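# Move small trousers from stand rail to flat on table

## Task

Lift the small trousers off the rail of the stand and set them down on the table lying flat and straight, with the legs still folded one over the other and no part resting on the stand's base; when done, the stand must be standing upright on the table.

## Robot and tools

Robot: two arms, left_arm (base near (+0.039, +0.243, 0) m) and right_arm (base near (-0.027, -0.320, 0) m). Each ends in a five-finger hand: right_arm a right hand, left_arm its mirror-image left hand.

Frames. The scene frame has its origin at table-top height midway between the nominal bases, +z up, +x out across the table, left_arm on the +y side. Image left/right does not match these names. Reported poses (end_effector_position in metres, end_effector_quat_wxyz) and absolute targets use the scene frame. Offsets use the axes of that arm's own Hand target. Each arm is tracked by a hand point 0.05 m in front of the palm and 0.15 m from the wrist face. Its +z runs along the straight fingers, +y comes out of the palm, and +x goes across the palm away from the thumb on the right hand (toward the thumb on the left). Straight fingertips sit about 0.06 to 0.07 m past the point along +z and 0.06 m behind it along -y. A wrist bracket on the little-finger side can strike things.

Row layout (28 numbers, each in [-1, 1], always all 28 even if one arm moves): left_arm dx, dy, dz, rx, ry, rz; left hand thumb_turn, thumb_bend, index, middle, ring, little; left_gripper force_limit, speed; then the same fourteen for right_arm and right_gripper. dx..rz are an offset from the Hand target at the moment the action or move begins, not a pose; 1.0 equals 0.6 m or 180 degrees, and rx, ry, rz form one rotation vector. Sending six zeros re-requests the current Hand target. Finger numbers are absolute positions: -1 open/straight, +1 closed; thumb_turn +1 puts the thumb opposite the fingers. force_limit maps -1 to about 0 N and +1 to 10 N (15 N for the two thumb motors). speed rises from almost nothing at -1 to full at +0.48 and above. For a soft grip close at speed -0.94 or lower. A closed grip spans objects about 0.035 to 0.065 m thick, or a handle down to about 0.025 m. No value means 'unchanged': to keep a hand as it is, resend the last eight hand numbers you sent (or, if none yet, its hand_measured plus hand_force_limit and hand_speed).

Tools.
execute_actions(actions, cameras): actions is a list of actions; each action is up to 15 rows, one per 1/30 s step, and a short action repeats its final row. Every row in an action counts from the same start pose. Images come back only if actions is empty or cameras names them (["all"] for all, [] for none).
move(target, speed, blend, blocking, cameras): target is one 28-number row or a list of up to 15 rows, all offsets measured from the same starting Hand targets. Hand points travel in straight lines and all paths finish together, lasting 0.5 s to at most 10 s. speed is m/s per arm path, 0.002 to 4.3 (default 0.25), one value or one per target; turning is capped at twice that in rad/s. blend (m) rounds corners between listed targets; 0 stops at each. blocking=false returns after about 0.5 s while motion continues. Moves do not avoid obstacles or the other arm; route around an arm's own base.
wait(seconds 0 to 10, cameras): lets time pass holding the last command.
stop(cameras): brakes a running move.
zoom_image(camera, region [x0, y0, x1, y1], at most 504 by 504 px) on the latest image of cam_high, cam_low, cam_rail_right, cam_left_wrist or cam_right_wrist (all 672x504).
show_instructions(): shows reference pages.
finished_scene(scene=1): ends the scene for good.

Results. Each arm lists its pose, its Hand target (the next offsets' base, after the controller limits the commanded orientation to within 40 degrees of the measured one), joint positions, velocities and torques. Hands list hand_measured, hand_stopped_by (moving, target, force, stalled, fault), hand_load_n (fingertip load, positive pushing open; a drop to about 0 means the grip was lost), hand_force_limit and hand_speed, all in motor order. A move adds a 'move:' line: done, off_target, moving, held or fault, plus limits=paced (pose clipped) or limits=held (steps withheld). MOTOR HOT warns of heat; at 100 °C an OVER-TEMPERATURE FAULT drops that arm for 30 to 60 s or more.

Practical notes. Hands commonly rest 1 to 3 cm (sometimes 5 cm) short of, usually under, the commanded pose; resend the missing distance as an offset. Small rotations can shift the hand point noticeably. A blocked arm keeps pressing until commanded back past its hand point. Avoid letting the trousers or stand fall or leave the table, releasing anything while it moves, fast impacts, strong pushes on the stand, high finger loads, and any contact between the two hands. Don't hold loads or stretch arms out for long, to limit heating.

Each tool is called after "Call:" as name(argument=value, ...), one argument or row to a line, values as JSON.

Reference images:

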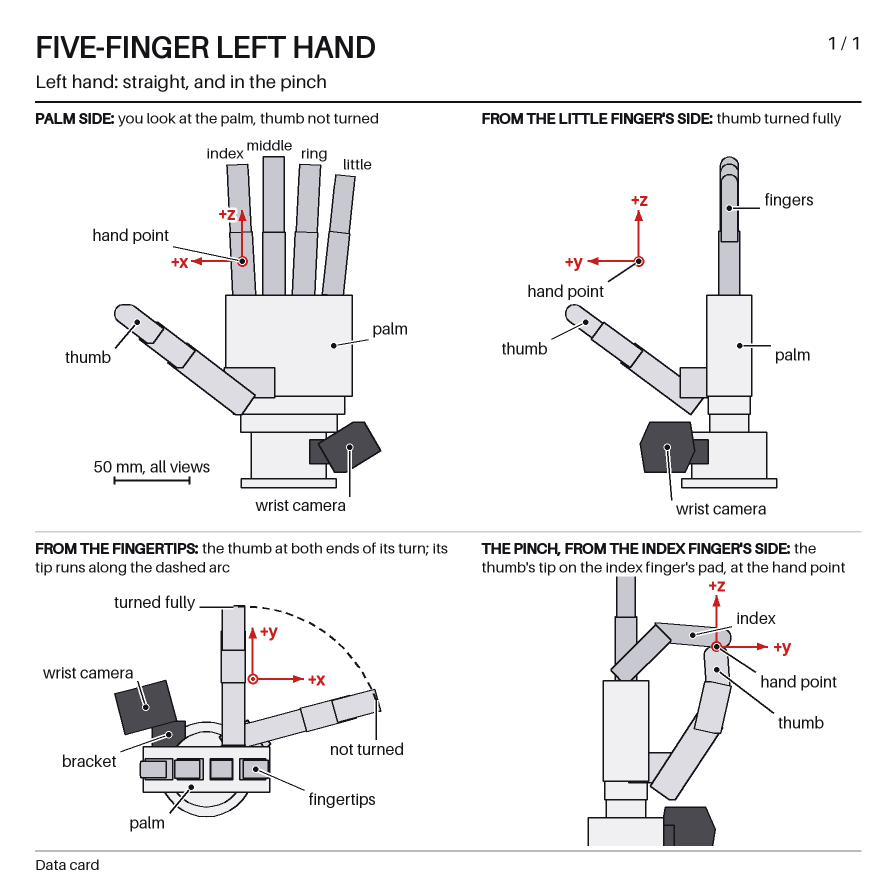

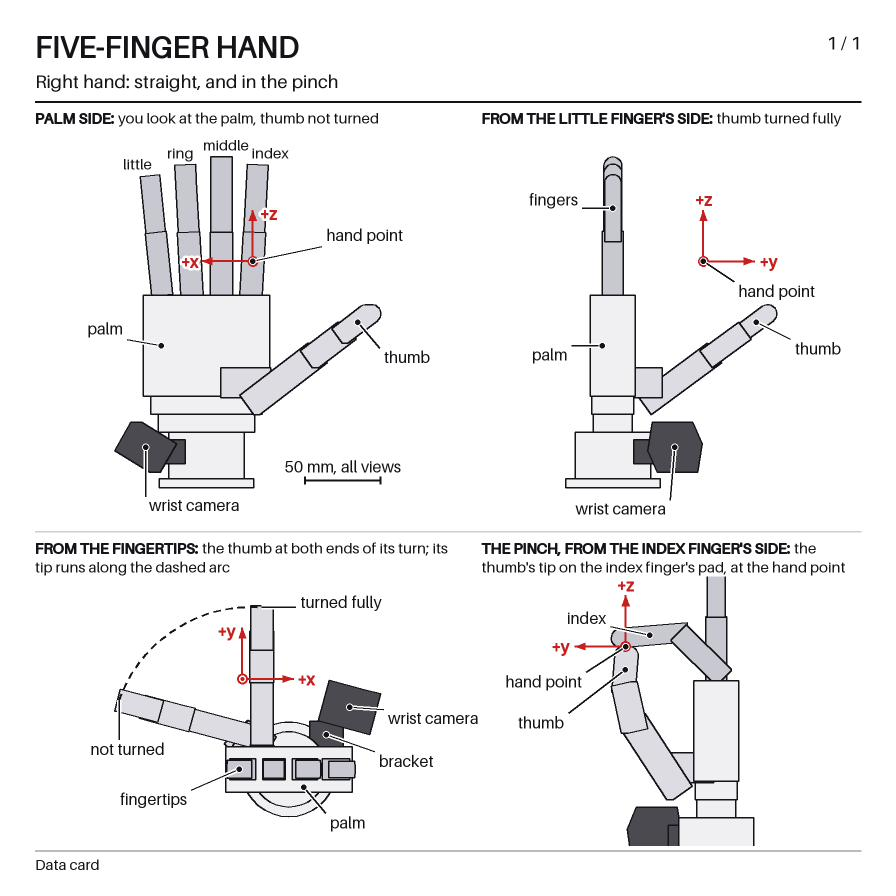

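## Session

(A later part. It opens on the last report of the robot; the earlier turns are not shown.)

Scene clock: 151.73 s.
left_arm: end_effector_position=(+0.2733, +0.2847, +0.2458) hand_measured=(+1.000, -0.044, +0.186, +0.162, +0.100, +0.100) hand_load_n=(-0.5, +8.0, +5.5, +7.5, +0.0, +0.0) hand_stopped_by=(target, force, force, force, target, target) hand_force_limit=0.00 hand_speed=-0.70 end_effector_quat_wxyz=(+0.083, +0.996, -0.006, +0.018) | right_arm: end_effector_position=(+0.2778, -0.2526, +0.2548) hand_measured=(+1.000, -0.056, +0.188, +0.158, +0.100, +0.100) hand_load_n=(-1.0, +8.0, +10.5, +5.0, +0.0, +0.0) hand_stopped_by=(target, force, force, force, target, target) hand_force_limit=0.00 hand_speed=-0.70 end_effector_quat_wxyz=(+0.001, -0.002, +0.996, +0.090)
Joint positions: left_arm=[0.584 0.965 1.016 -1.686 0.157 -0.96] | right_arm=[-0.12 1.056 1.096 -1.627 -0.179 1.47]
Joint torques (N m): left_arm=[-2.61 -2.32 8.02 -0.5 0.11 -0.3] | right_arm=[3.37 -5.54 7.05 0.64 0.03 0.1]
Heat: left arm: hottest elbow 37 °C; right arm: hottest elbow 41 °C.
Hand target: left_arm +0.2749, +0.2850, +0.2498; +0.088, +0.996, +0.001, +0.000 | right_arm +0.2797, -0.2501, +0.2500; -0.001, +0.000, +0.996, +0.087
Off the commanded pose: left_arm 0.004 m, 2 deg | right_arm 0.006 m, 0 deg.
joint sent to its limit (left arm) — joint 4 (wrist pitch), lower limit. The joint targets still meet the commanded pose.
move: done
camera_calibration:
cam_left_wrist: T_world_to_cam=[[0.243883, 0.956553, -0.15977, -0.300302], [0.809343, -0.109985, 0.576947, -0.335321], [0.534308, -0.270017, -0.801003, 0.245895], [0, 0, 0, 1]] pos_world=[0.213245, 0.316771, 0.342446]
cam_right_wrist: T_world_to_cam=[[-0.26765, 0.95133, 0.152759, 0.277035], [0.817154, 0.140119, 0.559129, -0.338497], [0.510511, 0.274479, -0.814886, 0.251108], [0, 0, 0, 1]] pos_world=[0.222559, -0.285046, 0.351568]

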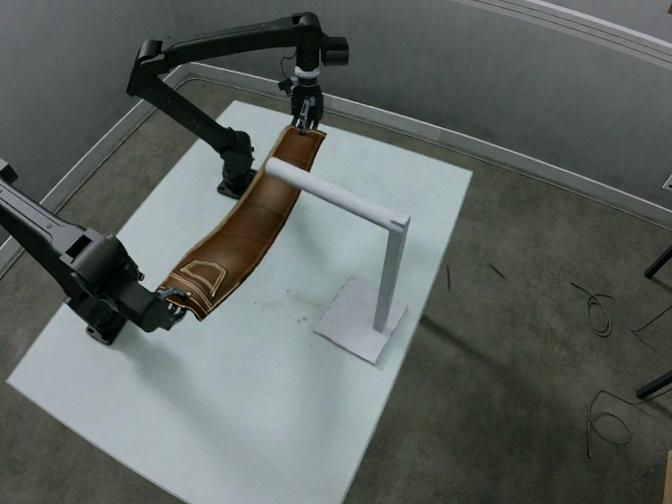

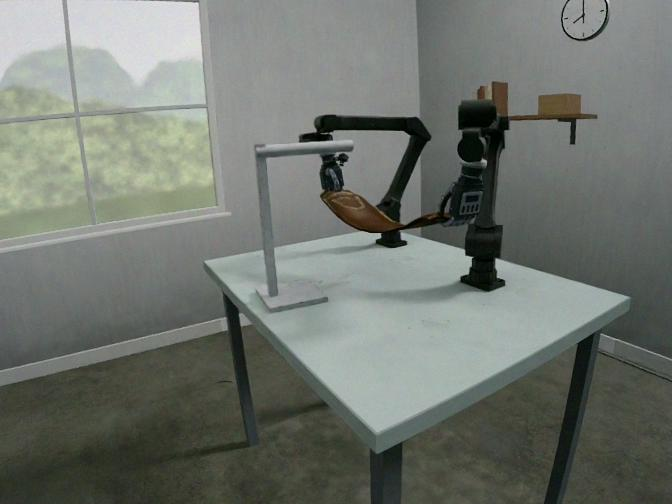

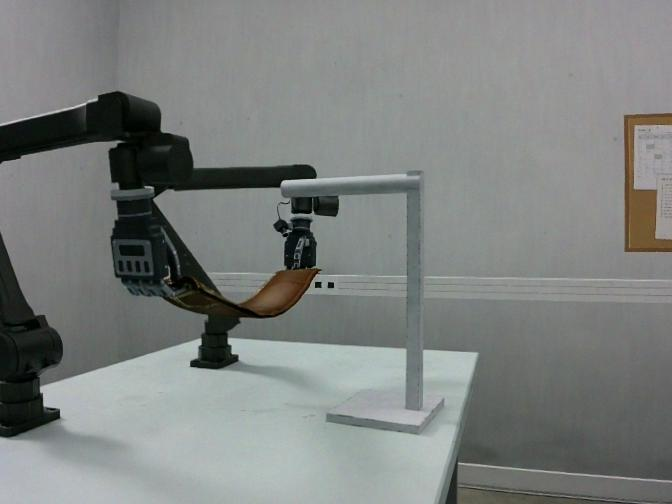

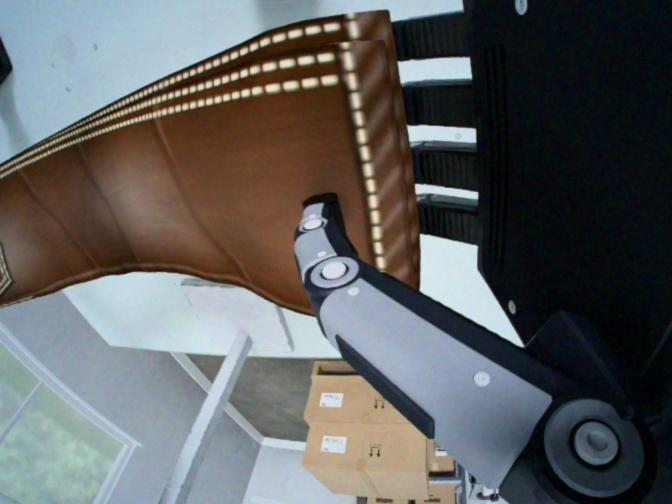

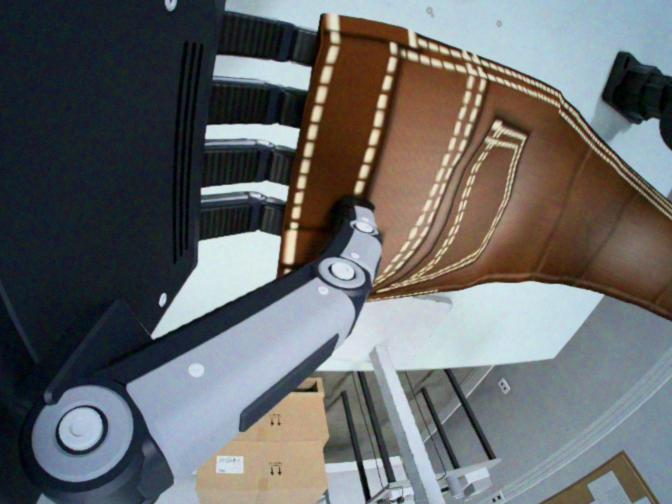

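Call:
move(
  target=[
    [0,-0.0536,0.3037,0.0444,0,0,1,0.3,0.7,0.7,0.2,0.2,0,-0.7,0,-0.0701,0.3008,0.0444,0,0,1,0.3,0.7,0.7,0.2,0.2,0,-0.7],
  ],
  speed=0.09,
  cameras=["all"],
)

Scene clock: 159.33 s.
left_arm: end_effector_position=(+0.2687, +0.2824, +0.0638) hand_measured=(+1.000, -0.044, +0.186, +0.162, +0.200, +0.200) hand_load_n=(-0.5, +8.0, +5.5, +7.0, +0.5, +0.0) hand_stopped_by=(target, force, force, force, target, target) hand_force_limit=0.00 hand_speed=-0.70 end_effector_quat_wxyz=(+0.023, +1.000, -0.004, -0.005) | right_arm: end_effector_position=(+0.2795, -0.2628, +0.0697) hand_measured=(+1.000, -0.056, +0.188, +0.158, +0.200, +0.200) hand_load_n=(-0.5, +8.0, +10.5, +4.0, +0.5, +0.0) hand_stopped_by=(target, force, force, force, target, target) hand_force_limit=0.00 hand_speed=-0.70 end_effector_quat_wxyz=(+0.000, -0.002, +1.000, +0.020)
Joint positions: left_arm=[0.486 1.03 0.595 -1.167 0.036 -1.067] | right_arm=[-0.063 1.162 0.701 -1.112 -0.04 1.528]
Joint torques (N m): left_arm=[-2.73 -2.43 7.32 -0.02 -0.02 -0.24] | right_arm=[3.43 -6.01 6.32 0.65 0.18 0.1]
Heat: left arm: hottest elbow 38 °C; right arm: hottest elbow 40 °C.
Hand target: left_arm +0.2749, +0.2847, +0.0647; +0.018, +1.000, +0.001, +0.000 | right_arm +0.2795, -0.2603, +0.0650; -0.001, -0.001, +1.000, +0.017
Off the commanded pose: left_arm 0.007 m, 1 deg | right_arm 0.005 m, 0 deg.
move: done
camera_calibration:
cam_left_wrist: T_world_to_cam=[[0.236852, 0.969967, -0.05537, -0.334584], [0.834579, -0.173954, 0.522703, -0.212109], [0.497373, -0.170014, -0.850715, 0.0866943], [0, 0, 0, 1]] pos_world=[0.213149, 0.302377, 0.166097]
cam_right_wrist: T_world_to_cam=[[-0.267735, 0.963286, 0.0199536, 0.327802], [0.817752, 0.216236, 0.533408, -0.213304], [0.50951, 0.159129, -0.845623, 0.0742575], [0, 0, 0, 1]] pos_world=[0.224359, -0.28146, 0.170031]

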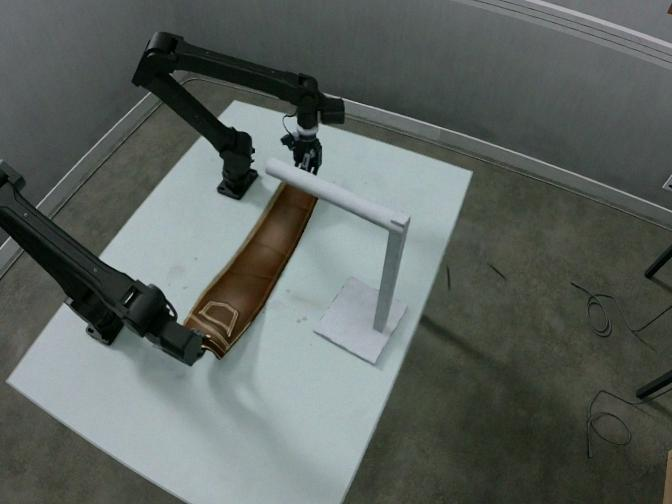

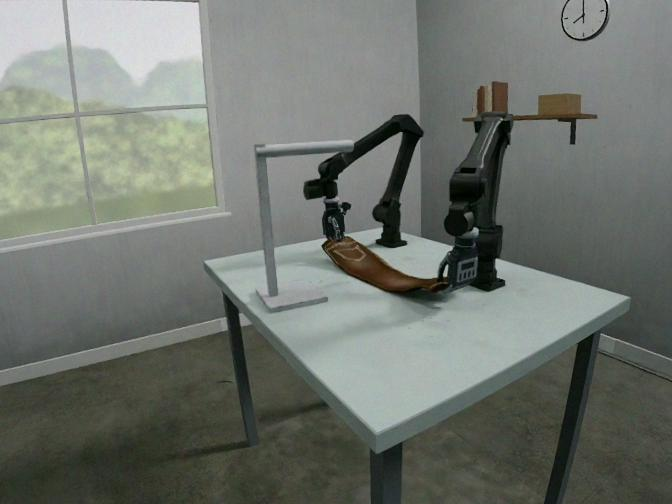

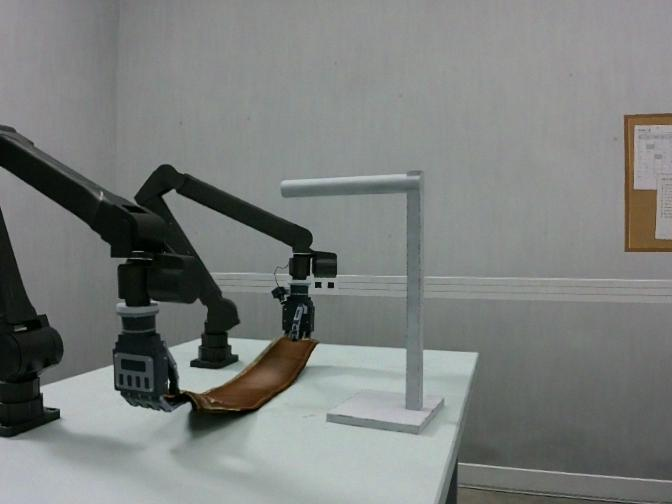

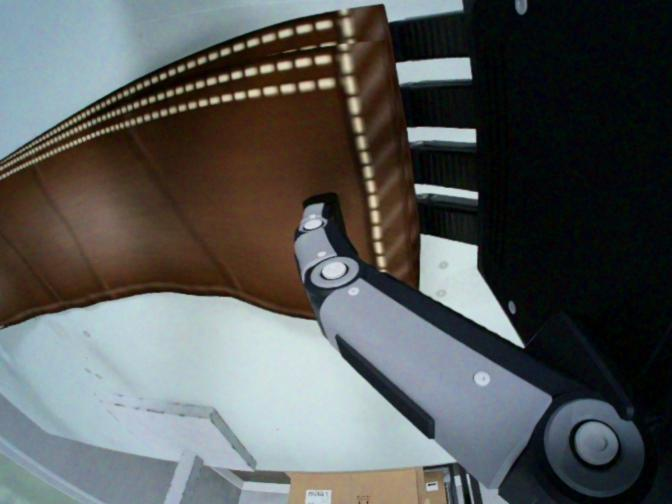

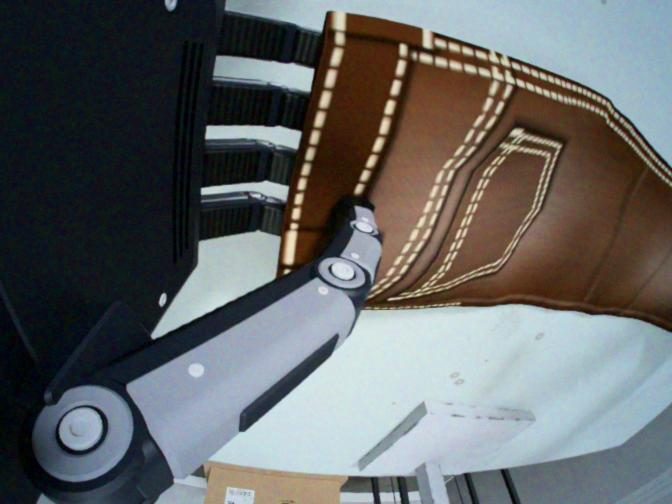

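Call:
zoom_image(
  camera="cam_high",
  region=[150, 130, 370, 380],
)

Scaled by 2.016.

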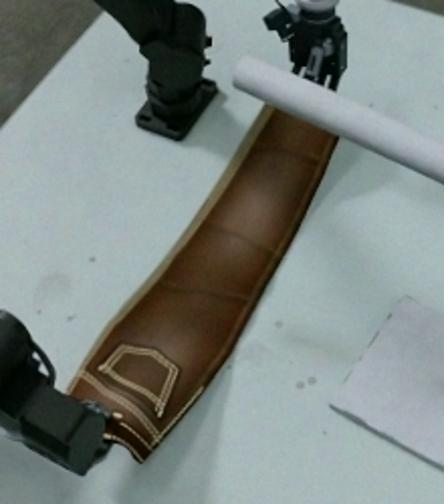

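Call:
move(
  target=[
    [0.005,-0.0137,0.0293,0.011,0,0,1,0.3,0.7,0.7,0.2,0.2,0,-0.7,0,-0.0112,0.0362,0.0094,0,0,1,0.3,0.7,0.7,0.2,0.2,0,-0.7],
  ],
  speed=0.05,
  cameras=["all"],
)

Call:
zoom_image(
  camera="cam_low",
  region=[300, 200, 520, 320],
)

Call:
zoom_image(
  camera="cam_rail_right",
  region=[90, 280, 350, 460],
)

Scene clock: 164.90 s.
left_arm: end_effector_position=(+0.2719, +0.2900, +0.0463) hand_measured=(+1.000, -0.044, +0.186, +0.162, +0.200, +0.200) hand_load_n=(-0.5, +8.0, +5.5, +7.0, +0.5, +0.0) hand_stopped_by=(target, force, force, force, target, target) hand_force_limit=0.00 hand_speed=-0.70 end_effector_quat_wxyz=(+0.006, +1.000, -0.004, -0.005) | right_arm: end_effector_position=(+0.2801, -0.2684, +0.0482) hand_measured=(+1.000, -0.056, +0.188, +0.158, +0.200, +0.200) hand_load_n=(-0.5, +8.0, +11.0, +4.0, +1.0, +0.0) hand_stopped_by=(target, force, force, force, target, target) hand_force_limit=0.00 hand_speed=-0.70 end_effector_quat_wxyz=(+0.001, -0.002, +1.000, +0.006)
Joint positions: left_arm=[0.483 1.062 0.57 -1.093 0.006 -1.07] | right_arm=[-0.063 1.194 0.667 -1.043 -0.011 1.529]
Joint torques (N m): left_arm=[-2.73 -2.61 7.1 0.21 -0.06 -0.25] | right_arm=[3.25 -6.07 6.04 0.68 0.24 0.11]
Heat: left arm: hottest elbow 38 °C; right arm: hottest elbow 40 °C.
Hand target: left_arm +0.2779, +0.2924, +0.0469; +0.001, +1.000, +0.001, +0.000 | right_arm +0.2795, -0.2662, +0.0431; -0.001, +0.000, +1.000, +0.003
Off the commanded pose: left_arm 0.006 m, 1 deg | right_arm 0.006 m, 0 deg.
move: done
camera_calibration:
cam_left_wrist: T_world_to_cam=[[0.237204, 0.971222, -0.0215018, -0.345655], [0.834129, -0.192276, 0.516971, -0.198636], [0.49796, -0.140563, -0.855733, 0.0631184], [0, 0, 0, 1]] pos_world=[0.216248, 0.306386, 0.149269]
cam_right_wrist: T_world_to_cam=[[-0.267418, 0.963544, -0.00838713, 0.335183], [0.81717, 0.231389, 0.527913, -0.196626], [0.510608, 0.13432, -0.849257, 0.0498459], [0, 0, 0, 1]] pos_world=[0.224859, -0.284162, 0.148945]

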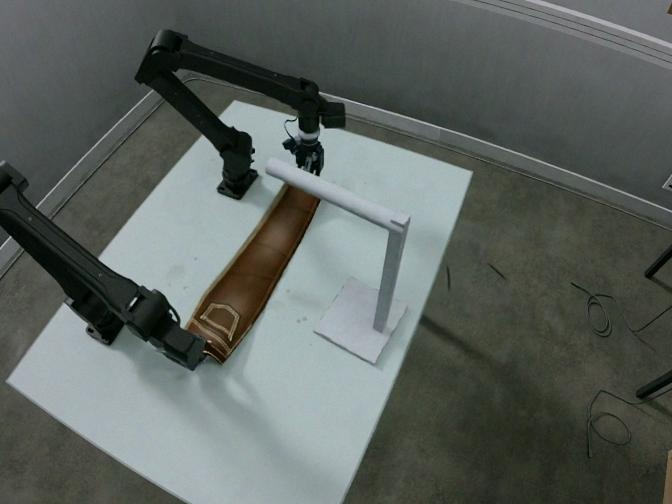

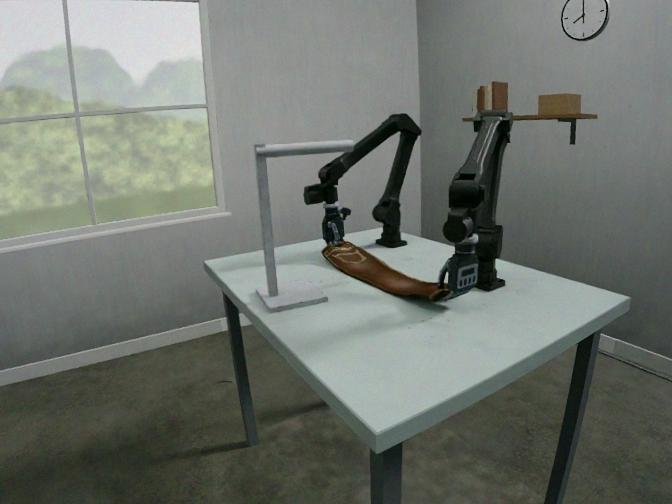

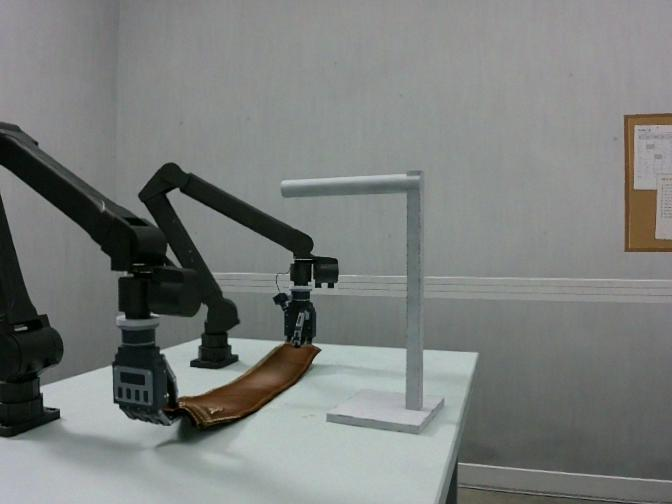

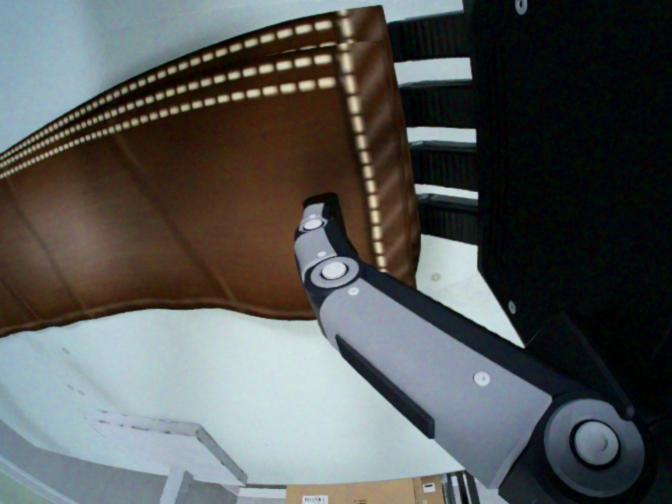

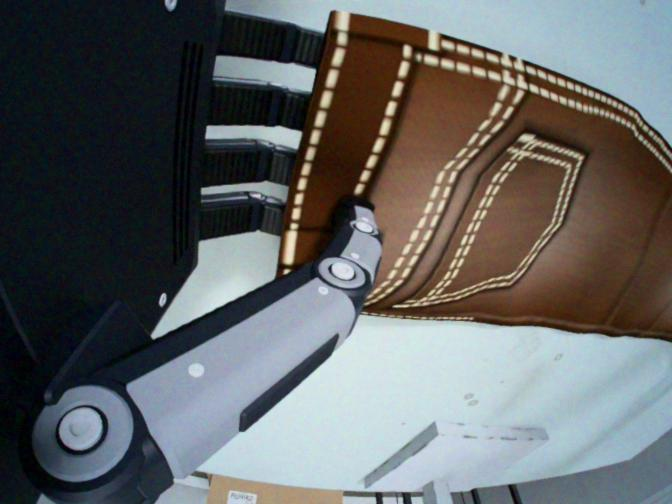

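Scaled by 2.291.

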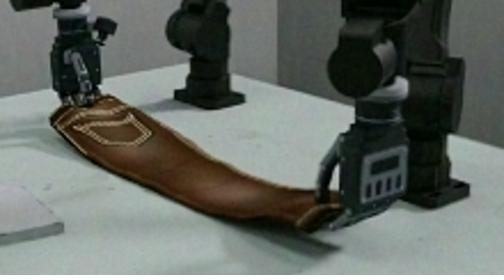

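Scaled by 1.938.

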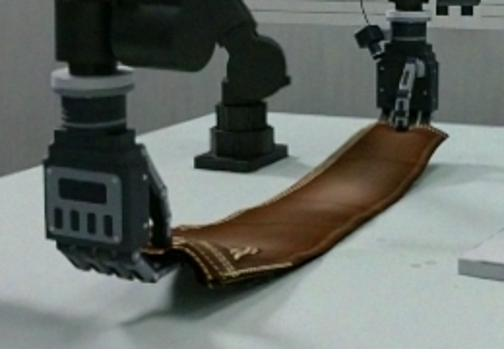

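Call:
move(
  target=[
    [0,-0.0117,0.0167,0,0,0,1,0.3,0.7,0.7,0.2,0.2,0,-0.7,0,-0.0117,0.0167,0,0,0,1,0.3,0.7,0.7,0.2,0.2,0,-0.7],
  ],
  speed=0.05,
  cameras=["all"],
)

Call:
zoom_image(
  camera="cam_low",
  region=[300, 200, 520, 320],
)

Call:
zoom_image(
  camera="cam_rail_right",
  region=[90, 280, 350, 460],
)

Scene clock: 167.93 s.
left_arm: end_effector_position=(+0.2744, +0.2939, +0.0364) hand_measured=(+1.000, -0.044, +0.186, +0.162, +0.200, +0.200) hand_load_n=(-0.5, +8.0, +6.0, +7.0, +0.5, +0.0) hand_stopped_by=(target, force, force, force, target, target) hand_force_limit=0.00 hand_speed=-0.70 end_effector_quat_wxyz=(+0.005, +1.000, +0.001, -0.005) | right_arm: end_effector_position=(+0.2807, -0.2686, +0.0382) hand_measured=(+1.000, -0.056, +0.188, +0.158, +0.200, +0.200) hand_load_n=(-0.5, +8.0, +11.0, +4.5, +1.0, +0.0) hand_stopped_by=(target, force, force, force, target, target) hand_force_limit=0.00 hand_speed=-0.70 end_effector_quat_wxyz=(+0.001, -0.002, +1.000, +0.005)
Joint positions: left_arm=[0.492 1.092 0.56 -1.053 0.005 -1.07] | right_arm=[-0.063 1.214 0.652 -1.008 -0.011 1.529]
Joint torques (N m): left_arm=[-1.2 -2.73 6.91 0.31 -0.06 0.03] | right_arm=[1.08 -6.12 5.86 0.68 0.22 -0.13]
Heat: left arm: hottest elbow 38 °C; right arm: hottest elbow 40 °C.
Hand target: left_arm +0.2779, +0.2995, +0.0369; +0.001, +1.000, +0.001, +0.000 | right_arm +0.2794, -0.2732, +0.0329; -0.001, +0.000, +1.000, +0.003
Off the commanded pose: left_arm 0.007 m, 1 deg | right_arm 0.007 m, 0 deg.
move: done
camera_calibration:
cam_left_wrist: T_world_to_cam=[[0.228269, 0.973373, -0.0209198, -0.348513], [0.836053, -0.184964, 0.516531, -0.19748], [0.498908, -0.135398, -0.856013, 0.0521697], [0, 0, 0, 1]] pos_world=[0.21863, 0.30977, 0.139371]
cam_right_wrist: T_world_to_cam=[[-0.267444, 0.96353, -0.00917803, 0.335441], [0.816971, 0.231794, 0.528044, -0.191591], [0.510914, 0.133724, -0.849167, 0.0408611], [0, 0, 0, 1]] pos_world=[0.225359, -0.284262, 0.138945]

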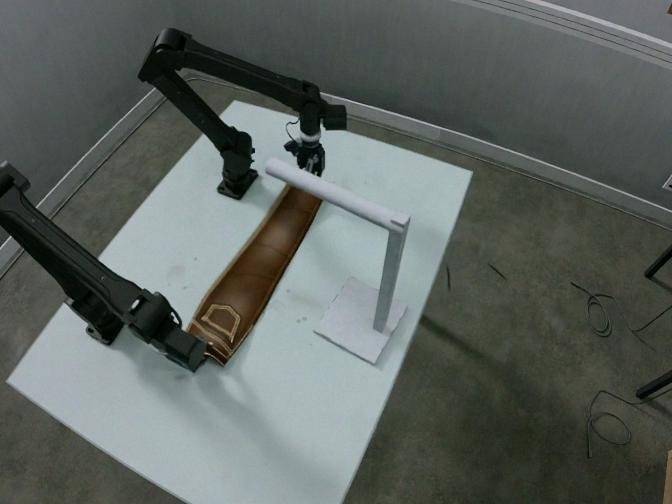

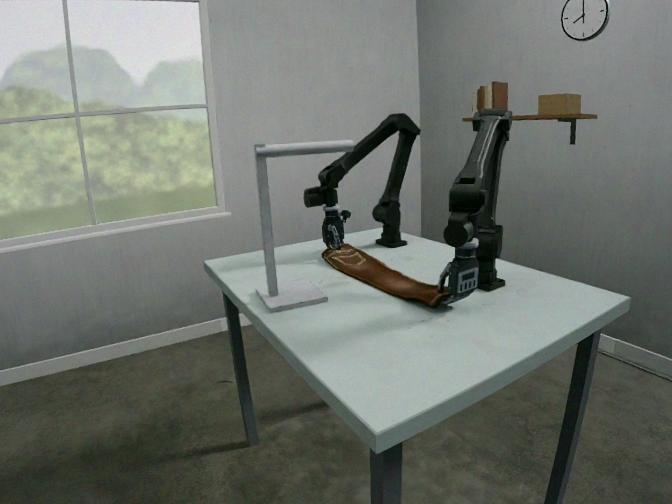

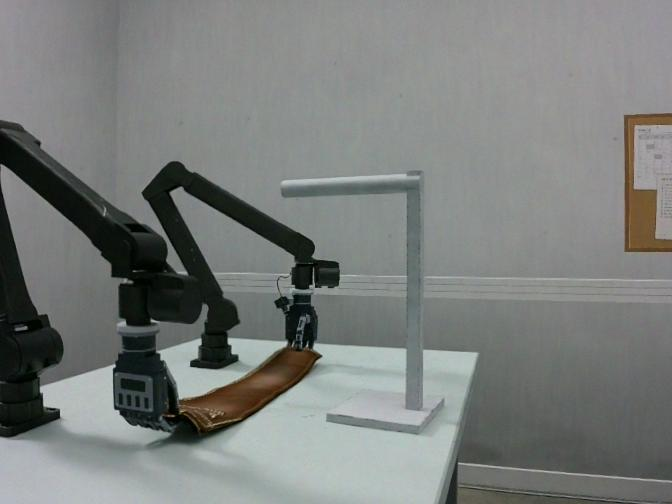

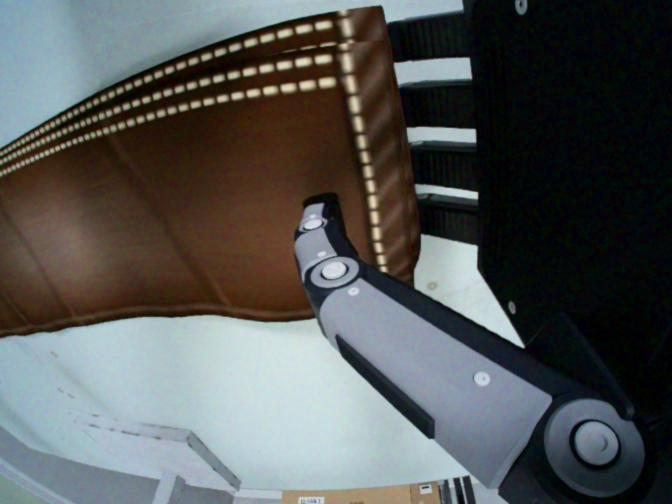

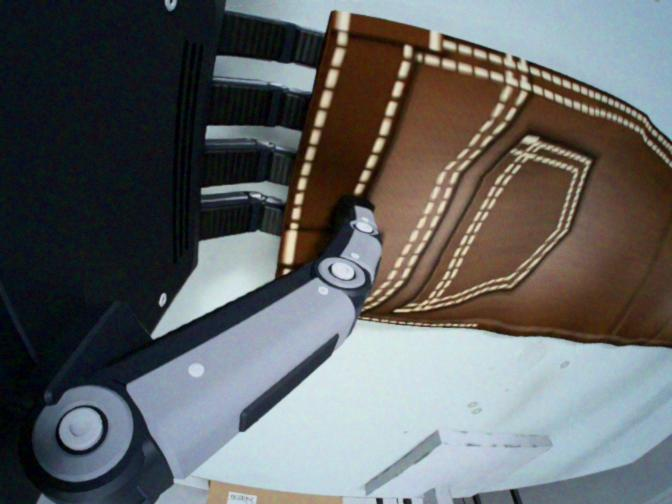

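Scaled by 2.291.

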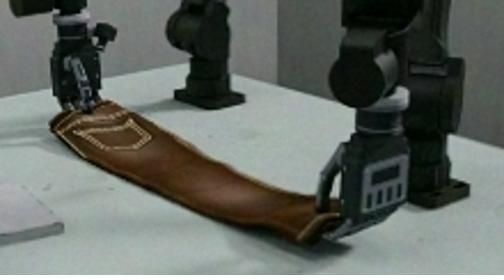

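Scaled by 1.938.

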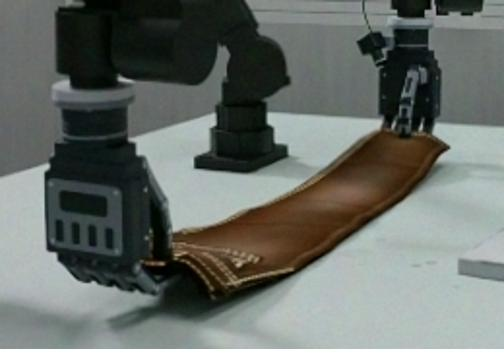

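Call:
move(
  target=[
    [0,0,0.018,0,0,0,1,0.3,0.7,0.7,0.2,0.2,0,-0.7,0,0,0.018,0,0,0,1,0.3,0.7,0.7,0.2,0.2,0,-0.7],
  ],
  speed=0.03,
  cameras=["cam_high","cam_low","cam_rail_right"],
)

Call:
zoom_image(
  camera="cam_low",
  region=[300, 200, 520, 320],
)

Call:
zoom_image(
  camera="cam_rail_right",
  region=[90, 280, 350, 460],
)

Scene clock: 171.23 s.
left_arm: end_effector_position=(+0.2749, +0.2945, +0.0260) hand_measured=(+1.000, -0.044, +0.186, +0.162, +0.200, +0.200) hand_load_n=(-0.5, +8.0, +5.5, +7.0, +0.5, +0.5) hand_stopped_by=(target, force, force, force, target, target) hand_force_limit=0.00 hand_speed=-0.70 end_effector_quat_wxyz=(+0.005, +1.000, +0.001, -0.004) | right_arm: end_effector_position=(+0.2810, -0.2687, +0.0275) hand_measured=(+1.000, -0.056, +0.188, +0.158, +0.200, +0.200) hand_load_n=(-0.5, +8.0, +11.0, +4.5, +0.5, +0.0) hand_stopped_by=(target, force, force, force, target, target) hand_force_limit=0.00 hand_speed=-0.70 end_effector_quat_wxyz=(+0.001, -0.002, +1.000, +0.005)
Joint positions: left_arm=[0.492 1.113 0.542 -1.012 0.004 -1.07] | right_arm=[-0.063 1.235 0.636 -0.969 -0.01 1.529]
Joint torques (N m): left_arm=[-1.26 -2.96 6.71 0.35 -0.03 0.03] | right_arm=[1.08 -6.24 5.68 0.69 0.2 -0.13]
Heat: left arm: hottest elbow 38 °C; right arm: hottest elbow 40 °C.
Hand target: left_arm +0.2779, +0.2994, +0.0260; +0.001, +1.000, +0.001, +0.000 | right_arm +0.2794, -0.2731, +0.0221; -0.001, +0.000, +1.000, +0.003
Off the commanded pose: left_arm 0.006 m, 1 deg | right_arm 0.007 m, 0 deg.
move: done
Images, in order (width x height): cam_high 672x504, cam_low 672x504, cam_rail_right 672x504.

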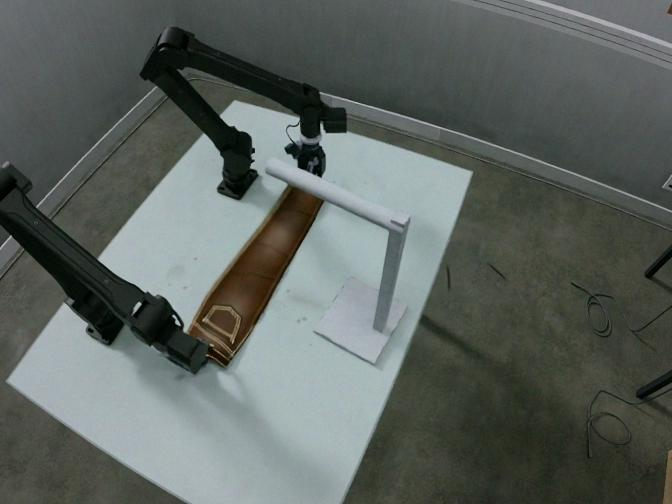

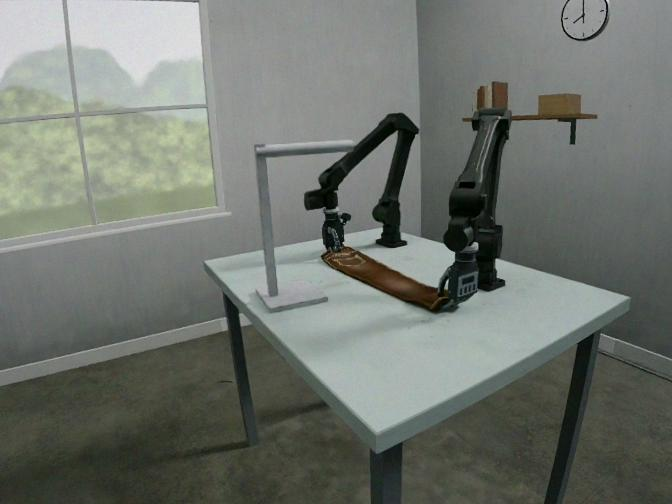

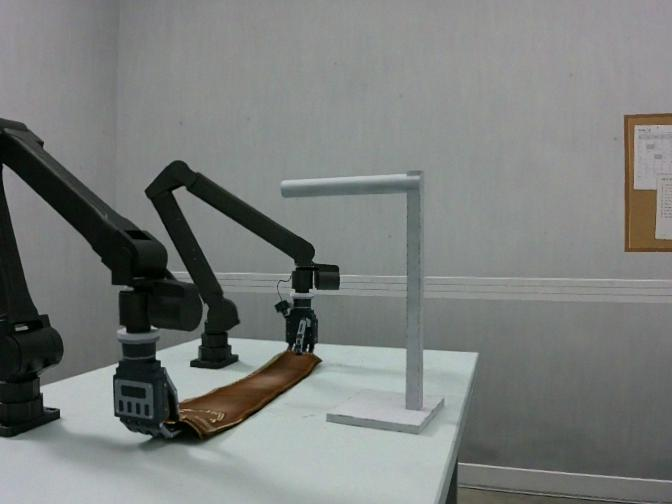

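Scaled by 2.291.

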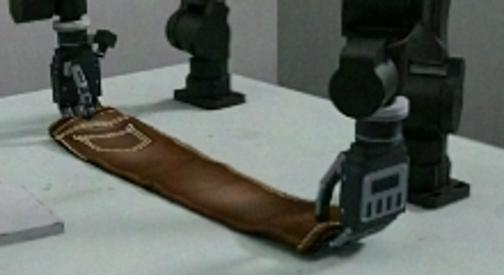

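Scaled by 1.938.

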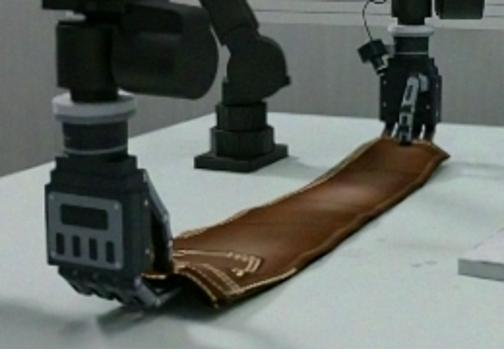

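Call:
move(
  target=[
    [0,-0.0117,0.005,0,0,0,1,0.3,0.7,0.7,0.2,0.2,0,-0.7,0,-0.02,0.005,0,0,0,1,0.3,0.7,0.7,0.2,0.2,0,-0.7],
  ],
  speed=0.03,
  cameras=["all"],
)

Call:
zoom_image(
  camera="cam_low",
  region=[300, 200, 520, 320],
)

Call:
zoom_image(
  camera="cam_rail_right",
  region=[90, 280, 350, 460],
)

Scene clock: 173.87 s.
left_arm: end_effector_position=(+0.2734, +0.2994, +0.0221) hand_measured=(+1.000, -0.044, +0.186, +0.162, +0.200, +0.200) hand_load_n=(-0.5, +8.0, +5.5, +7.0, +0.0, +0.0) hand_stopped_by=(target, force, force, force, target, target) hand_force_limit=0.00 hand_speed=-0.70 end_effector_quat_wxyz=(+0.007, +1.000, +0.001, -0.007) | right_arm: end_effector_position=(+0.2824, -0.2781, +0.0252) hand_measured=(+1.000, -0.056, +0.188, +0.158, +0.200, +0.200) hand_load_n=(-0.5, +8.0, +11.0, +4.5, +0.5, +0.0) hand_stopped_by=(target, force, force, force, target, target) hand_force_limit=0.00 hand_speed=-0.70 end_effector_quat_wxyz=(+0.002, -0.003, +1.000, +0.005)
Joint positions: left_arm=[0.514 1.132 0.542 -1.001 0.005 -1.049] | right_arm=[-0.097 1.244 0.636 -0.959 -0.01 1.493]
Joint torques (N m): left_arm=[-0.91 -3.14 6.8 0.39 -0.06 0.08] | right_arm=[0.32 -6.36 5.5 0.69 0.2 -0.17]
Heat: left arm: hottest elbow 38 °C; right arm: hottest elbow 39 °C.
Hand target: left_arm +0.2779, +0.3064, +0.0231; +0.001, +1.000, +0.001, +0.000 | right_arm +0.2794, -0.2851, +0.0191; -0.001, +0.000, +1.000, +0.003
Off the commanded pose: left_arm 0.008 m, 1 deg | right_arm 0.010 m, 1 deg.
move: done
camera_calibration:
cam_left_wrist: T_world_to_cam=[[0.226749, 0.973647, -0.024404, -0.353447], [0.83869, -0.182458, 0.513136, -0.189607], [0.495161, -0.13682, -0.85796, 0.0426649], [0, 0, 0, 1]] pos_world=[0.218039, 0.315375, 0.125273]
cam_right_wrist: T_world_to_cam=[[-0.26924, 0.963016, -0.0105188, 0.345397], [0.815147, 0.233688, 0.530024, -0.182954], [0.51288, 0.134129, -0.847917, 0.0297699], [0, 0, 0, 1]] pos_world=[0.22686, -0.293862, 0.125845]

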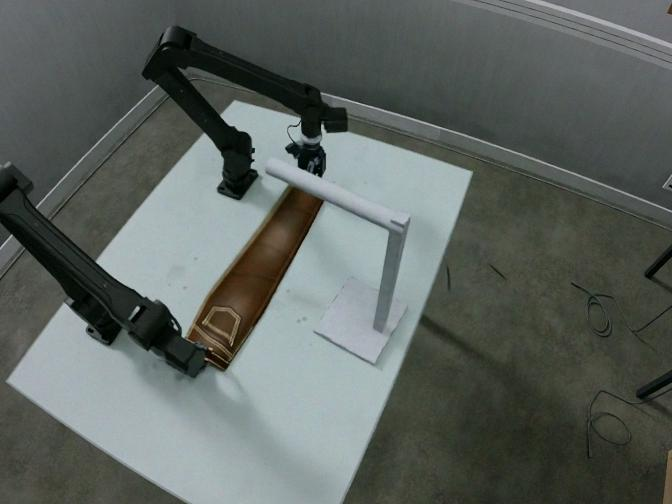

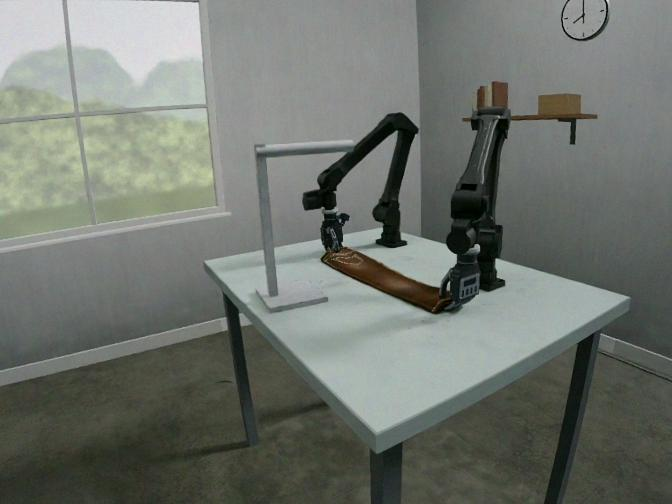

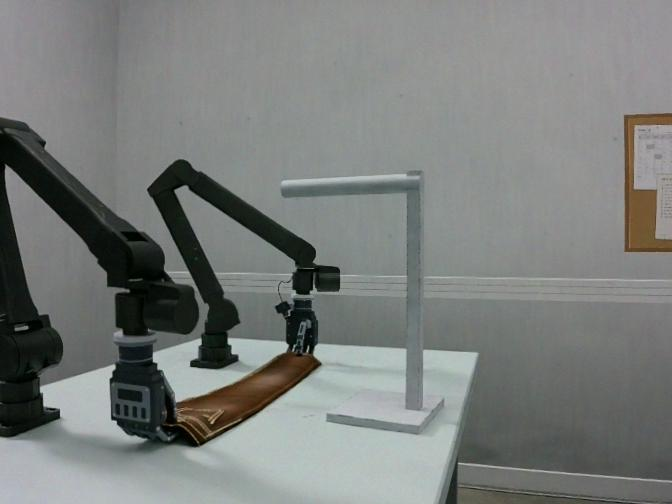

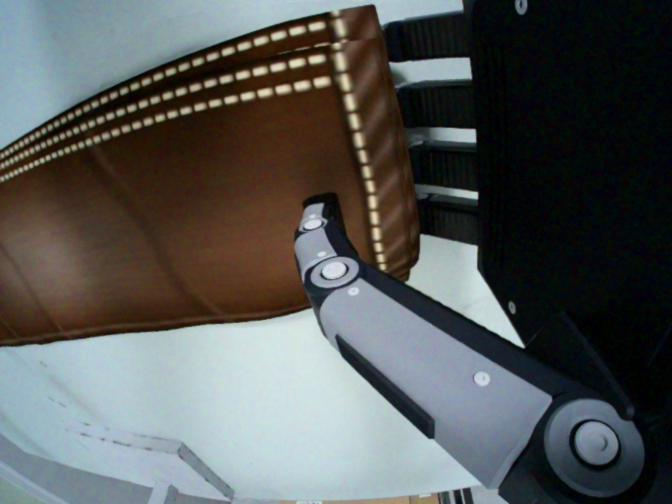

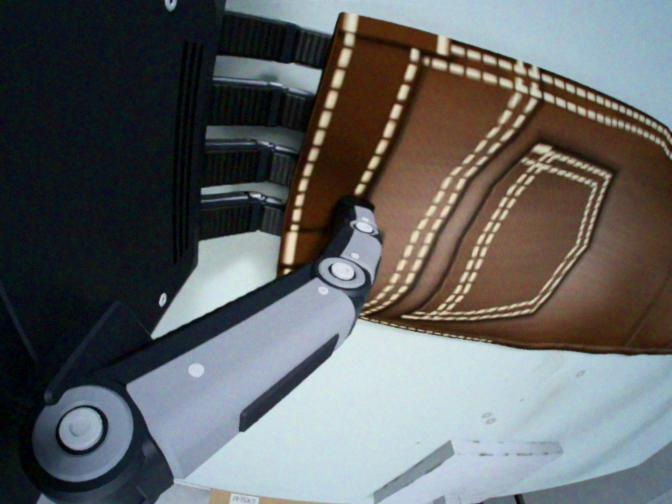

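Scaled by 2.291.

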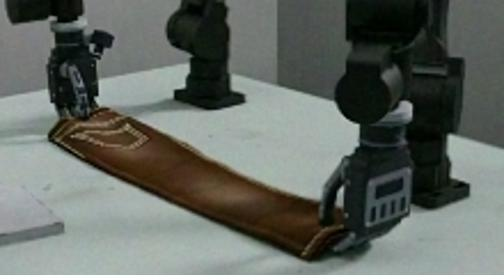

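Scaled by 1.938.

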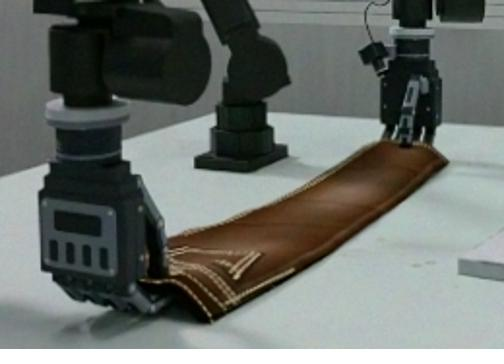

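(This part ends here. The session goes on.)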